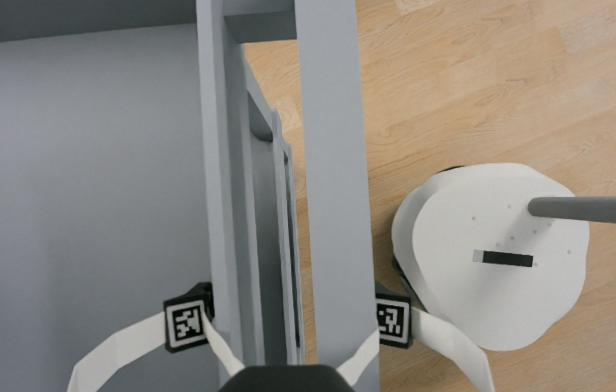

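Request:
move(r1={"base":{"translate_m":0.25,"strafe_m":-0.03},"pace":"slow"}, blocking=false, cameras=[])

Request:
wait(seconds=8, cameras=["r1_head_camera","r1_wrist_camera","r1_head_left_camera"])

Scene clock: 718.47 s.
move: r1 moving
r1.base_odometry: x=-1.080 y=+2.408 heading=-0.546
r1.turned_by_wheels: +0.000
r1.turned_by_imu: -0.001
r1.base_tilt: forward=-1.6 right=+1.3
r1.lidar_m: 0.33 0.36 0.69 1.11 1.90 2.12 3.56 5.20 1.57 0.82 0.82 0.38
r1.base_status: translate_m moving; strafe_m moving
r1.joint_positions: lift_m=+0.908 arm_m=+0.237 wrist_yaw_rad=+0.000 wrist_pitch_rad=+1.571 wrist_roll_rad=+1.568 gripper_m=+0.001
r1.joint_status: not commanded
r1.measured_speeds: translate_m=+0.048 strafe_m=-0.006 rotate_rad=-0.001 lift_m=+0.000 arm_m=+0.000 wrist_yaw_rad=-0.005 wrist_pitch_rad=+0.012 wrist_roll_rad=+0.000
r1.motor_effort: lift_m=+10(10) arm_m=+4(4) wheel_0=+7(7) wheel_1=+3(3) wheel_2=-10(10)
r1.servo_current: wrist_yaw_rad=52(59) wrist_pitch_rad=39(46) wrist_roll_rad=46(59) gripper_m=65(65)
r1.contact_limits: lift_m 0.2
r1.hand_pose: x=+0.4079 y=-0.0874 z=+0.7975 quat_wxyz=(+0.501, +0.499, +0.501, -0.499) (m; r1's base frame)
r1.wrist_depth_mm: 226 227 194 - 1025 1025 1042 / 226 226 226 1025 1042 1008 1042 / 226 228 218 1025 1025 1025 1025 / 226 227 209 1008 820 820 1025 / 225 225 226 1025 809 809 809 / 226 225 181 820 178 809 1025 / 225 163 220 788 175 1042 1008
r2: as last shown
r2.turned_by_imu: +0.001
r2.base_tilt: forward=-0.7 right=+0.1
r2.lidar_m: 0.81 0.86 3.42 3.73 4.35 3.77 1.71 1.34 1.31 1.44 1.56 1.54
r2.servo_current: wrist_yaw_rad=111(117) wrist_pitch_rad=46(46) wrist_roll_rad=46(52) gripper_m=91(91)
r2.contact_limits: arm_m 0; translate_m 0.8
r2.wrist_depth_mm: - - 234 244 252 262 271 / - - 235 247 253 262 270 / - - 235 248 255 264 273 / - - 238 249 257 266 273 / - - 239 171 257 266 274 / - - 178 182 257 268 277 / - 239 241 - 257 271 278
pictures: none
No camera images: "cameras" was empty.

Scene clock: 721.77 s.
earlier move: r1 done
r1.base_odometry: x=-0.892 y=+2.260 heading=-0.546
r1.turned_by_wheels: +0.000
r1.turned_by_imu: -0.001
r1.base_tilt: forward=-1.6 right=+1.3
r1.lidar_m: 0.36 0.39 0.39 0.72 2.02 2.28 3.67 5.40 0.87 0.74 0.72 0.40
r1.base_status: done
r1.joint_positions: lift_m=+0.908 arm_m=+0.237 wrist_yaw_rad=+0.000 wrist_pitch_rad=+1.569 wrist_roll_rad=+1.568 gripper_m=+0.001
r1.joint_status: not commanded
r1.measured_speeds: all 0
r1.motor_effort: lift_m=+10(10) arm_m=+4(4) wheel_0=+1(9) wheel_1=+2(6) wheel_2=-4(12)
r1.servo_current: wrist_yaw_rad=52(65) wrist_pitch_rad=39(52) wrist_roll_rad=46(78) gripper_m=59(72)
r1.contact_limits: lift_m 0.2
r1.hand_pose: x=+0.4083 y=-0.0874 z=+0.7975 quat_wxyz=(+0.501, +0.500, +0.500, -0.499) (m; r1's base frame)
r1.wrist_depth_mm: 229 230 196 - 1025 991 1008 / 231 230 190 1008 1008 1008 1008 / 230 229 187 554 1008 1025 1008 / 230 229 229 854 842 820 809 / 230 229 229 798 809 809 809 / 229 229 182 798 180 798 798 / 229 161 189 - 1025 798 1008
r2.base_odometry: x=-2.307 y=-1.932 heading=-1.582
r2.turned_by_wheels: +0.000
r2.turned_by_imu: +0.000
r2.base_tilt: forward=-0.7 right=+0.0
r2.lidar_m: 0.80 0.86 3.43 3.73 4.32 3.76 1.72 1.36 1.32 1.46 1.56 1.51
r2.base_status: not commanded
r2.joint_positions: lift_m=+0.870 arm_m=+0.415 wrist_yaw_rad=+0.619 wrist_pitch_rad=+0.002 wrist_roll_rad=+0.000 gripper_m=-0.019
r2.joint_status: not commanded
r2.measured_speeds: all 0
r2.motor_effort: lift_m=+21(21) arm_m=-4(4) wheel_0=+29(30) wheel_1=+9(9) wheel_2=+20(21)
r2.servo_current: wrist_yaw_rad=104(117) wrist_pitch_rad=39(46) wrist_roll_rad=39(59) gripper_m=78(98)
r2.contact_limits: arm_m 0; translate_m 0.8
r2.hand_pose: x=+0.8716 y=+0.0960 z=+1.0475 quat_wxyz=(+0.953, +0.000, +0.001, +0.304) (m; r2's base frame)
r2.wrist_depth_mm: - - 233 244 252 260 270 / - - 235 246 255 263 271 / - - 236 247 255 264 273 / - - 237 248 255 265 273 / - - 238 171 257 266 274 / - - 178 181 257 268 277 / - 239 241 - 258 273 278
wait: 3.30 of 8 s (r1 has come to rest)
pictures: r1_head_camera, r1_head_left_camera, r1_wrist_camera
Images, in order (width x height): r1_head_camera 420x560, r1_head_left_camera 420x672, r1_wrist_camera 616x392.

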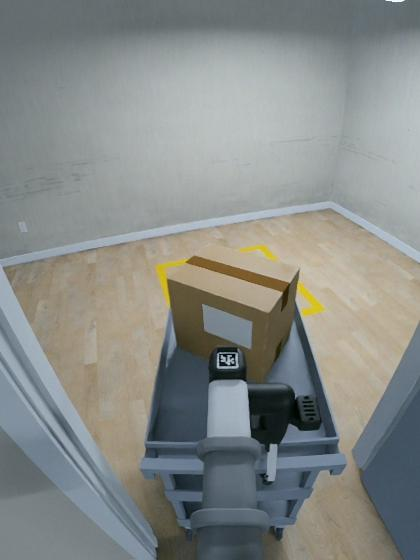

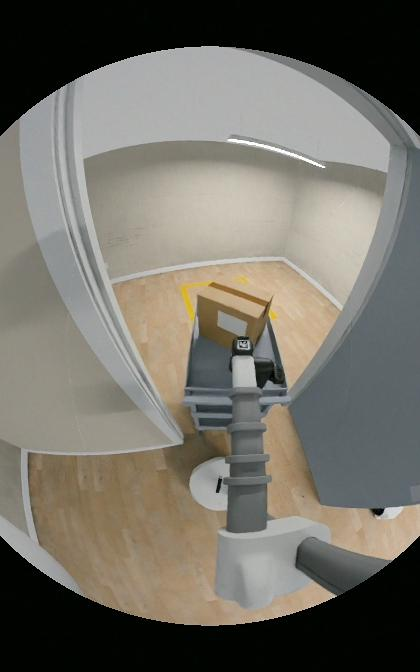

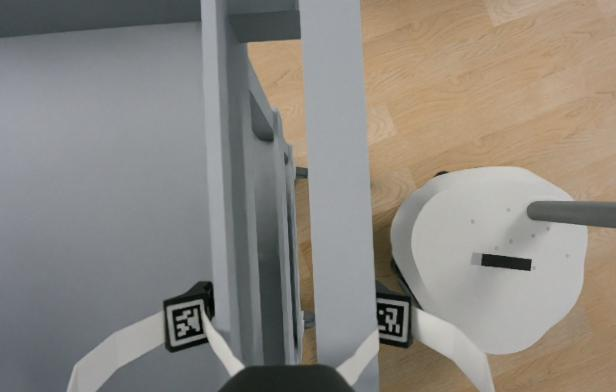

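Request:
move(r1={"base":{"translate_m":-0.008,"strafe_m":-0.103},"pace":"slow"}, blocking=false, cameras=[])

Request:
wait(seconds=5, cameras=[])

Request:
move(r1={"base":{"rotate_rad":0.248},"pace":"slow"}, blocking=false, cameras=[])

Request:
wait(seconds=3, cameras=["r1_wrist_camera","r1_head_left_camera"])

Scene clock: 737.97 s.
move: r1 moving
r1.base_odometry: x=-0.900 y=+2.249 heading=-0.545
r1.turned_by_wheels: +0.001
r1.turned_by_imu: +0.000
r1.base_tilt: forward=-1.6 right=+1.3
r1.lidar_m: 0.36 0.38 0.43 0.73 2.01 2.28 3.69 5.40 0.85 0.73 0.73 0.41
r1.base_status: translate_m moving; strafe_m moving
r1.joint_positions: lift_m=+0.908 arm_m=+0.237 wrist_yaw_rad=+0.000 wrist_pitch_rad=+1.569 wrist_roll_rad=+1.568 gripper_m=+0.001
r1.joint_status: not commanded
r1.measured_speeds: translate_m=-0.004 strafe_m=-0.053 rotate_rad=+0.002 lift_m=+0.000 arm_m=+0.000 wrist_yaw_rad=+0.000 wrist_pitch_rad=-0.006 wrist_roll_rad=+0.000
r1.motor_effort: lift_m=+10(10) arm_m=+4(4) wheel_0=+9(10) wheel_1=-4(7) wheel_2=+5(5)
r1.servo_current: wrist_yaw_rad=65(65) wrist_pitch_rad=39(46) wrist_roll_rad=52(52) gripper_m=65(72)
r1.contact_limits: lift_m 0.2
r1.hand_pose: x=+0.4084 y=-0.0874 z=+0.7975 quat_wxyz=(+0.501, +0.500, +0.500, -0.499) (m; r1's base frame)
r1.wrist_depth_mm: 229 229 200 - 991 1008 1008 / 229 229 198 1025 1008 1008 1008 / 229 229 191 559 1008 1008 991 / 229 229 216 - 831 809 809 / 230 228 227 788 809 798 798 / 229 229 183 798 180 788 798 / 230 163 194 - 1025 809 1008
r2: as last shown
r2.turned_by_imu: +0.002
r2.base_tilt: forward=-0.7 right=+0.1
r2.lidar_m: 0.80 0.86 3.43 3.73 4.33 3.74 1.73 1.35 1.30 1.41 1.54 1.53
r2.motor_effort: lift_m=+21(21) arm_m=-4(4) wheel_0=+28(29) wheel_1=+9(9) wheel_2=+20(21)
r2.servo_current: wrist_yaw_rad=104(111) wrist_pitch_rad=39(46) wrist_roll_rad=39(59) gripper_m=78(91)
r2.contact_limits: arm_m 0; translate_m 0.8
r2.wrist_depth_mm: - - 232 244 252 262 270 / - - 235 247 253 263 270 / - - 236 249 254 264 272 / - - 238 249 256 265 273 / - - 239 171 257 266 273 / - - 178 182 257 268 276 / - 240 242 - 257 273 278
pictures: none
No camera images: "cameras" was empty.

Scene clock: 739.70 s.
earlier move: r1 done
r1.base_odometry: x=-0.952 y=+2.177 heading=-0.545
r1.turned_by_wheels: +0.000
r1.turned_by_imu: +0.000
r1.base_tilt: forward=-1.6 right=+1.2
r1.lidar_m: 0.34 0.33 0.50 0.80 2.11 2.35 3.84 5.36 0.75 0.64 0.63 0.41
r1.base_status: done
r1.joint_positions: lift_m=+0.908 arm_m=+0.237 wrist_yaw_rad=+0.001 wrist_pitch_rad=+1.564 wrist_roll_rad=+1.568 gripper_m=+0.001
r1.joint_status: not commanded
r1.measured_speeds: all 0
r1.motor_effort: lift_m=+10(10) arm_m=+0(4) wheel_0=+6(12) wheel_1=-2(7) wheel_2=+8(9)
r1.servo_current: wrist_yaw_rad=46(72) wrist_pitch_rad=52(59) wrist_roll_rad=39(59) gripper_m=65(72)
r1.contact_limits: lift_m 0.2
r1.hand_pose: x=+0.4099 y=-0.0874 z=+0.7975 quat_wxyz=(+0.503, +0.501, +0.499, -0.497) (m; r1's base frame)
r1.wrist_depth_mm: - 158 - - 1008 1008 1025 / 229 229 198 - 1025 1008 1008 / 229 229 203 - 1008 1008 1008 / 229 229 190 - 1025 798 1008 / 230 229 222 - 809 798 798 / 230 229 182 - 178 798 798 / 230 164 181 157 1008 788 991
r2.base_odometry: x=-2.307 y=-1.932 heading=-1.582
r2.turned_by_wheels: +0.000
r2.turned_by_imu: +0.000
r2.base_tilt: forward=-0.7 right=+0.0
r2.lidar_m: 0.80 0.85 3.42 3.72 4.33 3.73 1.72 1.34 1.33 1.45 1.56 1.52
r2.base_status: not commanded
r2.joint_positions: lift_m=+0.870 arm_m=+0.415 wrist_yaw_rad=+0.619 wrist_pitch_rad=+0.002 wrist_roll_rad=+0.000 gripper_m=-0.019
r2.joint_status: not commanded
r2.measured_speeds: all 0
r2.motor_effort: lift_m=+21(21) arm_m=-4(5) wheel_0=+29(29) wheel_1=+9(9) wheel_2=+20(21)
r2.servo_current: wrist_yaw_rad=104(117) wrist_pitch_rad=46(46) wrist_roll_rad=39(59) gripper_m=85(91)
r2.contact_limits: arm_m 0; translate_m 0.8
r2.hand_pose: x=+0.8716 y=+0.0960 z=+1.0475 quat_wxyz=(+0.953, +0.000, +0.001, +0.304) (m; r2's base frame)
r2.wrist_depth_mm: - - 233 244 252 262 270 / - - 235 247 254 262 271 / - - 236 248 255 264 272 / - - 237 249 256 266 273 / - - 238 171 257 266 276 / - - 178 182 257 268 277 / - 240 241 - 258 272 278
wait: 1.73 of 5 s (r1 has come to rest)
pictures: none
No camera images: "cameras" was empty.

Scene clock: 740.20 s.
move: r1 moving
r1.base_odometry: x=-0.952 y=+2.177 heading=-0.421
r1.turned_by_wheels: +0.124
r1.turned_by_imu: +0.124
r1.base_tilt: forward=-1.6 right=+1.3
r1.lidar_m: 0.37 0.38 0.51 1.00 2.12 2.55 - 4.84 0.70 0.63 0.64 0.40
r1.base_status: rotate_rad moving
r1.joint_positions: lift_m=+0.908 arm_m=+0.237 wrist_yaw_rad=+0.001 wrist_pitch_rad=+1.566 wrist_roll_rad=+1.568 gripper_m=+0.001
r1.joint_status: not commanded
r1.measured_speeds: translate_m=-0.003 strafe_m=+0.000 rotate_rad=+0.489 lift_m=+0.000 arm_m=+0.000 wrist_yaw_rad=-0.005 wrist_pitch_rad=+0.024 wrist_roll_rad=+0.004
r1.motor_effort: lift_m=+10(10) arm_m=+2(2) wheel_0=-7(11) wheel_1=-7(8) wheel_2=-8(9)
r1.servo_current: wrist_yaw_rad=46(65) wrist_pitch_rad=39(46) wrist_roll_rad=33(59) gripper_m=65(72)
r1.contact_limits: lift_m 0.2
r1.hand_pose: x=+0.4092 y=-0.0874 z=+0.7975 quat_wxyz=(+0.502, +0.500, +0.500, -0.498) (m; r1's base frame)
r1.wrist_depth_mm: 229 229 200 - 1008 1008 1025 / 229 229 198 1008 1008 1008 1025 / 229 229 191 - 1008 1025 1008 / 229 229 213 554 831 798 798 / 229 229 227 798 809 798 798 / 229 229 182 788 180 798 809 / 229 170 228 - 1008 976 1008
r2: as last shown
r2.lidar_m: 0.82 0.87 3.42 3.69 4.33 3.71 1.69 1.34 1.32 1.41 1.56 1.53
r2.motor_effort: lift_m=+21(21) arm_m=-4(4) wheel_0=+29(29) wheel_1=+9(9) wheel_2=+20(21)
r2.servo_current: wrist_yaw_rad=111(111) wrist_pitch_rad=39(46) wrist_roll_rad=46(59) gripper_m=85(98)
r2.contact_limits: arm_m 0; translate_m 0.8
r2.wrist_depth_mm: - - 234 244 252 262 270 / - - 235 247 254 263 270 / - - 236 248 255 265 272 / - - 237 248 256 265 273 / - - 239 171 258 267 277 / - - 177 182 258 268 277 / - 238 241 - 256 272 279
pictures: none
No camera images: "cameras" was empty.

Scene clock: 741.00 s.
earlier move: r1 done
r1.base_odometry: x=-0.952 y=+2.177 heading=-0.299
r1.turned_by_wheels: +0.123
r1.turned_by_imu: +0.123
r1.base_tilt: forward=-1.6 right=+1.3
r1.lidar_m: 0.37 0.44 0.58 1.34 2.15 2.82 - 4.10 0.69 0.64 0.68 0.36
r1.base_status: done
r1.joint_positions: lift_m=+0.908 arm_m=+0.237 wrist_yaw_rad=-0.001 wrist_pitch_rad=+1.568 wrist_roll_rad=+1.572 gripper_m=+0.001
r1.joint_status: not commanded
r1.measured_speeds: all 0
r1.motor_effort: lift_m=+10(10) arm_m=+4(4) wheel_0=-7(11) wheel_1=-5(8) wheel_2=-4(9)
r1.servo_current: wrist_yaw_rad=59(85) wrist_pitch_rad=39(52) wrist_roll_rad=52(65) gripper_m=72(72)
r1.contact_limits: lift_m 0.2
r1.hand_pose: x=+0.4086 y=-0.0874 z=+0.7975 quat_wxyz=(+0.500, +0.501, +0.499, -0.500) (m; r1's base frame)
r1.wrist_depth_mm: 229 229 229 172 - 1008 1025 / 229 229 227 1008 - 1025 1025 / 229 228 228 1025 - 1008 1008 / 228 229 229 1008 - 809 788 / 229 228 229 1025 - 798 788 / 228 228 179 1008 179 798 809 / 228 227 227 1025 1025 1008 1008
r2.base_odometry: x=-2.307 y=-1.932 heading=-1.582
r2.turned_by_wheels: +0.000
r2.turned_by_imu: +0.000
r2.base_tilt: forward=-0.7 right=+0.1
r2.lidar_m: 0.80 0.82 3.40 3.71 4.34 3.75 1.71 1.36 1.31 1.40 1.56 1.51
r2.base_status: not commanded
r2.joint_positions: lift_m=+0.870 arm_m=+0.415 wrist_yaw_rad=+0.619 wrist_pitch_rad=+0.002 wrist_roll_rad=+0.000 gripper_m=-0.019
r2.joint_status: not commanded
r2.measured_speeds: all 0
r2.on_its_own: wrist_yaw_rad is at rest, and its servo_current (111 mA) is outside its rest range (0 to 104 mA)
r2.motor_effort: lift_m=+21(21) arm_m=-4(4) wheel_0=+29(29) wheel_1=+8(9) wheel_2=+20(21)
r2.servo_current: wrist_yaw_rad=111(117) wrist_pitch_rad=39(46) wrist_roll_rad=46(59) gripper_m=91(98)
r2.contact_limits: arm_m 0; translate_m 0.8
r2.hand_pose: x=+0.8716 y=+0.0960 z=+1.0475 quat_wxyz=(+0.953, +0.000, +0.001, +0.304) (m; r2's base frame)
r2.wrist_depth_mm: - - 233 244 252 262 270 / - - 234 247 254 262 271 / - - 236 247 255 264 272 / - - 237 249 255 266 272 / - - 238 171 257 266 274 / - - 178 182 258 267 276 / - 239 242 - 258 272 279
wait: 0.80 of 3 s (r1 has come to rest)
pictures: r1_head_left_camera, r1_wrist_camera
Images, in order (width x height): r1_head_left_camera 420x672, r1_wrist_camera 616x392.

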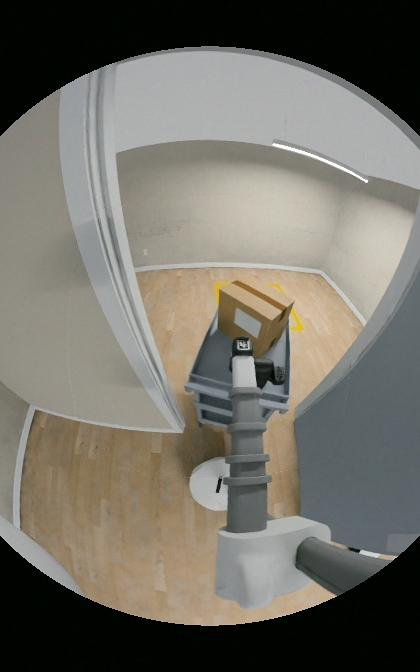

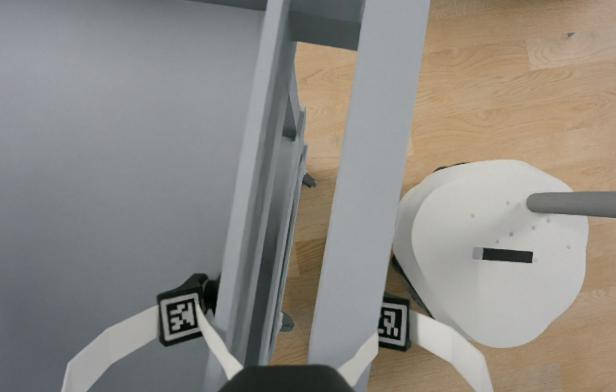

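Request:
move(r1={"base":{"translate_m":0.55,"strafe_m":-0.035},"pace":"slow"}, blocking=false, cameras=[])

Request:
wait(seconds=9, cameras=["r1_wrist_camera","r1_head_camera","r1_head_left_camera"])

Scene clock: 749.57 s.
move: r1 moving
r1.base_odometry: x=-0.941 y=+2.172 heading=-0.299
r1.turned_by_wheels: +0.000
r1.turned_by_imu: -0.001
r1.base_tilt: forward=-1.6 right=+1.2
r1.lidar_m: 0.38 0.42 0.53 1.30 2.15 2.78 - 4.11 0.68 0.64 0.67 0.35
r1.base_status: translate_m moving; strafe_m moving
r1.joint_positions: lift_m=+0.908 arm_m=+0.237 wrist_yaw_rad=-0.002 wrist_pitch_rad=+1.569 wrist_roll_rad=+1.572 gripper_m=+0.001
r1.joint_status: not commanded
r1.measured_speeds: translate_m=+0.047 strafe_m=-0.003 rotate_rad=+0.001 lift_m=+0.000 arm_m=+0.000 wrist_yaw_rad=-0.004 wrist_pitch_rad=+0.015 wrist_roll_rad=+0.000
r1.motor_effort: lift_m=+10(10) arm_m=+4(4) wheel_0=+5(6) wheel_1=+2(4) wheel_2=-11(11)
r1.servo_current: wrist_yaw_rad=59(59) wrist_pitch_rad=46(52) wrist_roll_rad=39(65) gripper_m=65(65)
r1.contact_limits: lift_m 0.2
r1.hand_pose: x=+0.4081 y=-0.0874 z=+0.7975 quat_wxyz=(+0.500, +0.501, +0.499, -0.500) (m; r1's base frame)
r1.wrist_depth_mm: 227 226 228 158 - 1025 1025 / 225 227 227 1025 - 1042 1008 / 225 227 226 1025 - 1042 1042 / 226 226 225 1008 - 809 809 / 225 227 226 1025 - 809 831 / 225 225 182 1008 178 809 1025 / 224 174 225 1025 179 1008 1025
r2.base_odometry: x=-2.307 y=-1.932 heading=-1.582
r2.turned_by_wheels: +0.000
r2.turned_by_imu: +0.001
r2.base_tilt: forward=-0.6 right=+0.0
r2.lidar_m: 0.80 0.83 3.43 3.73 4.35 3.75 1.71 1.34 1.31 1.43 1.56 1.52
r2.base_status: not commanded
r2.joint_positions: lift_m=+0.870 arm_m=+0.415 wrist_yaw_rad=+0.619 wrist_pitch_rad=+0.002 wrist_roll_rad=+0.000 gripper_m=-0.019
r2.joint_status: not commanded
r2.measured_speeds: all 0
r2.motor_effort: lift_m=+21(21) arm_m=-4(4) wheel_0=+29(29) wheel_1=+9(9) wheel_2=+20(21)
r2.servo_current: wrist_yaw_rad=117(117) wrist_pitch_rad=33(46) wrist_roll_rad=39(52) gripper_m=91(91)
r2.contact_limits: arm_m 0; translate_m 0.8
r2.hand_pose: x=+0.8716 y=+0.0960 z=+1.0475 quat_wxyz=(+0.953, +0.000, +0.001, +0.304) (m; r2's base frame)
r2.wrist_depth_mm: - - 234 244 253 260 270 / - - 235 246 254 263 270 / - - 236 248 256 265 272 / - - 238 248 255 265 273 / - - 238 171 258 267 274 / - - 178 181 257 268 277 / - 239 241 - 257 273 278
pictures: none
No camera images: "cameras" was empty.

Scene clock: 755.87 s.
earlier move: r1 done
r1.base_odometry: x=-0.437 y=+1.981 heading=-0.299
r1.turned_by_wheels: +0.000
r1.turned_by_imu: -0.005
r1.base_tilt: forward=-1.6 right=+1.3
r1.lidar_m: 0.40 0.49 2.35 0.31 0.33 2.89 - 0.87 0.63 0.60 2.56 0.35
r1.base_status: done
r1.joint_positions: lift_m=+0.908 arm_m=+0.237 wrist_yaw_rad=-0.003 wrist_pitch_rad=+1.569 wrist_roll_rad=+1.575 gripper_m=+0.001
r1.joint_status: not commanded
r1.measured_speeds: all 0
r1.motor_effort: lift_m=+10(10) arm_m=+4(4) wheel_0=-1(6) wheel_1=+2(6) wheel_2=-8(12)
r1.servo_current: wrist_yaw_rad=46(72) wrist_pitch_rad=46(52) wrist_roll_rad=52(72) gripper_m=65(72)
r1.contact_limits: lift_m 0.2
r1.hand_pose: x=+0.4079 y=-0.0874 z=+0.7975 quat_wxyz=(+0.498, +0.502, +0.498, -0.502) (m; r1's base frame)
r1.wrist_depth_mm: 227 228 228 227 - - 1025 / 227 227 227 227 1008 - 1008 / 227 228 228 227 1008 - 1008 / 227 227 228 1025 - 809 798 / 227 227 227 1008 - 809 809 / 227 227 180 1025 - 809 809 / 225 227 157 1025 175 1025 991
r2.base_odometry: x=-2.307 y=-1.932 heading=-1.582
r2.turned_by_wheels: +0.000
r2.turned_by_imu: +0.001
r2.base_tilt: forward=-0.6 right=+0.0
r2.lidar_m: 0.80 0.85 3.42 3.73 4.33 3.77 1.73 1.35 1.32 1.45 1.55 1.51
r2.base_status: not commanded
r2.joint_positions: lift_m=+0.870 arm_m=+0.415 wrist_yaw_rad=+0.619 wrist_pitch_rad=+0.002 wrist_roll_rad=+0.000 gripper_m=-0.019
r2.joint_status: not commanded
r2.measured_speeds: all 0
r2.motor_effort: lift_m=+21(21) arm_m=-4(4) wheel_0=+29(30) wheel_1=+8(10) wheel_2=+20(21)
r2.servo_current: wrist_yaw_rad=104(124) wrist_pitch_rad=39(46) wrist_roll_rad=52(59) gripper_m=91(91)
r2.contact_limits: arm_m 0; translate_m 0.8
r2.hand_pose: x=+0.8716 y=+0.0960 z=+1.0475 quat_wxyz=(+0.953, +0.000, +0.001, +0.304) (m; r2's base frame)
r2.wrist_depth_mm: - - 234 244 252 260 270 / - - 234 246 253 262 270 / - - 236 247 254 264 272 / - - 238 249 256 266 274 / - - 239 171 258 267 273 / - - 178 182 258 267 277 / - 240 241 - 257 272 278
wait: 6.30 of 9 s (r1 has come to rest)
pictures: r1_head_camera, r1_head_left_camera, r1_wrist_camera
Images, in order (width x height): r1_head_camera 420x560, r1_head_left_camera 420x672, r1_wrist_camera 616x392.

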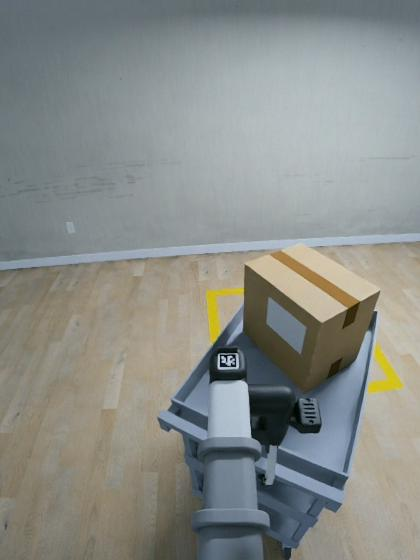

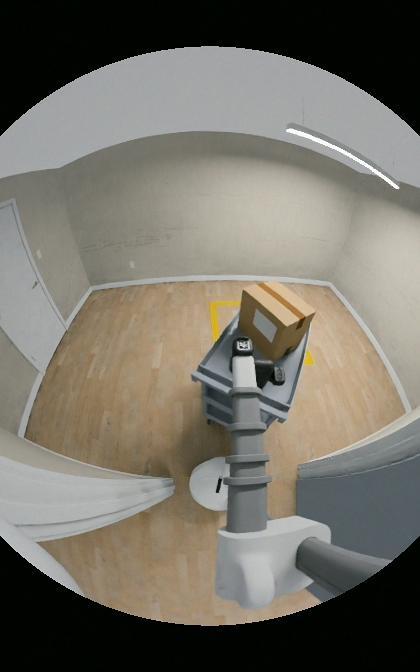

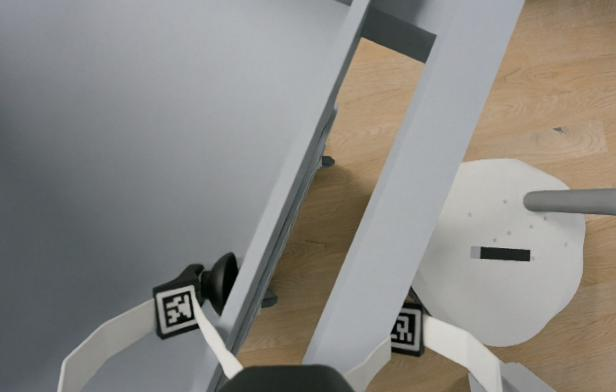

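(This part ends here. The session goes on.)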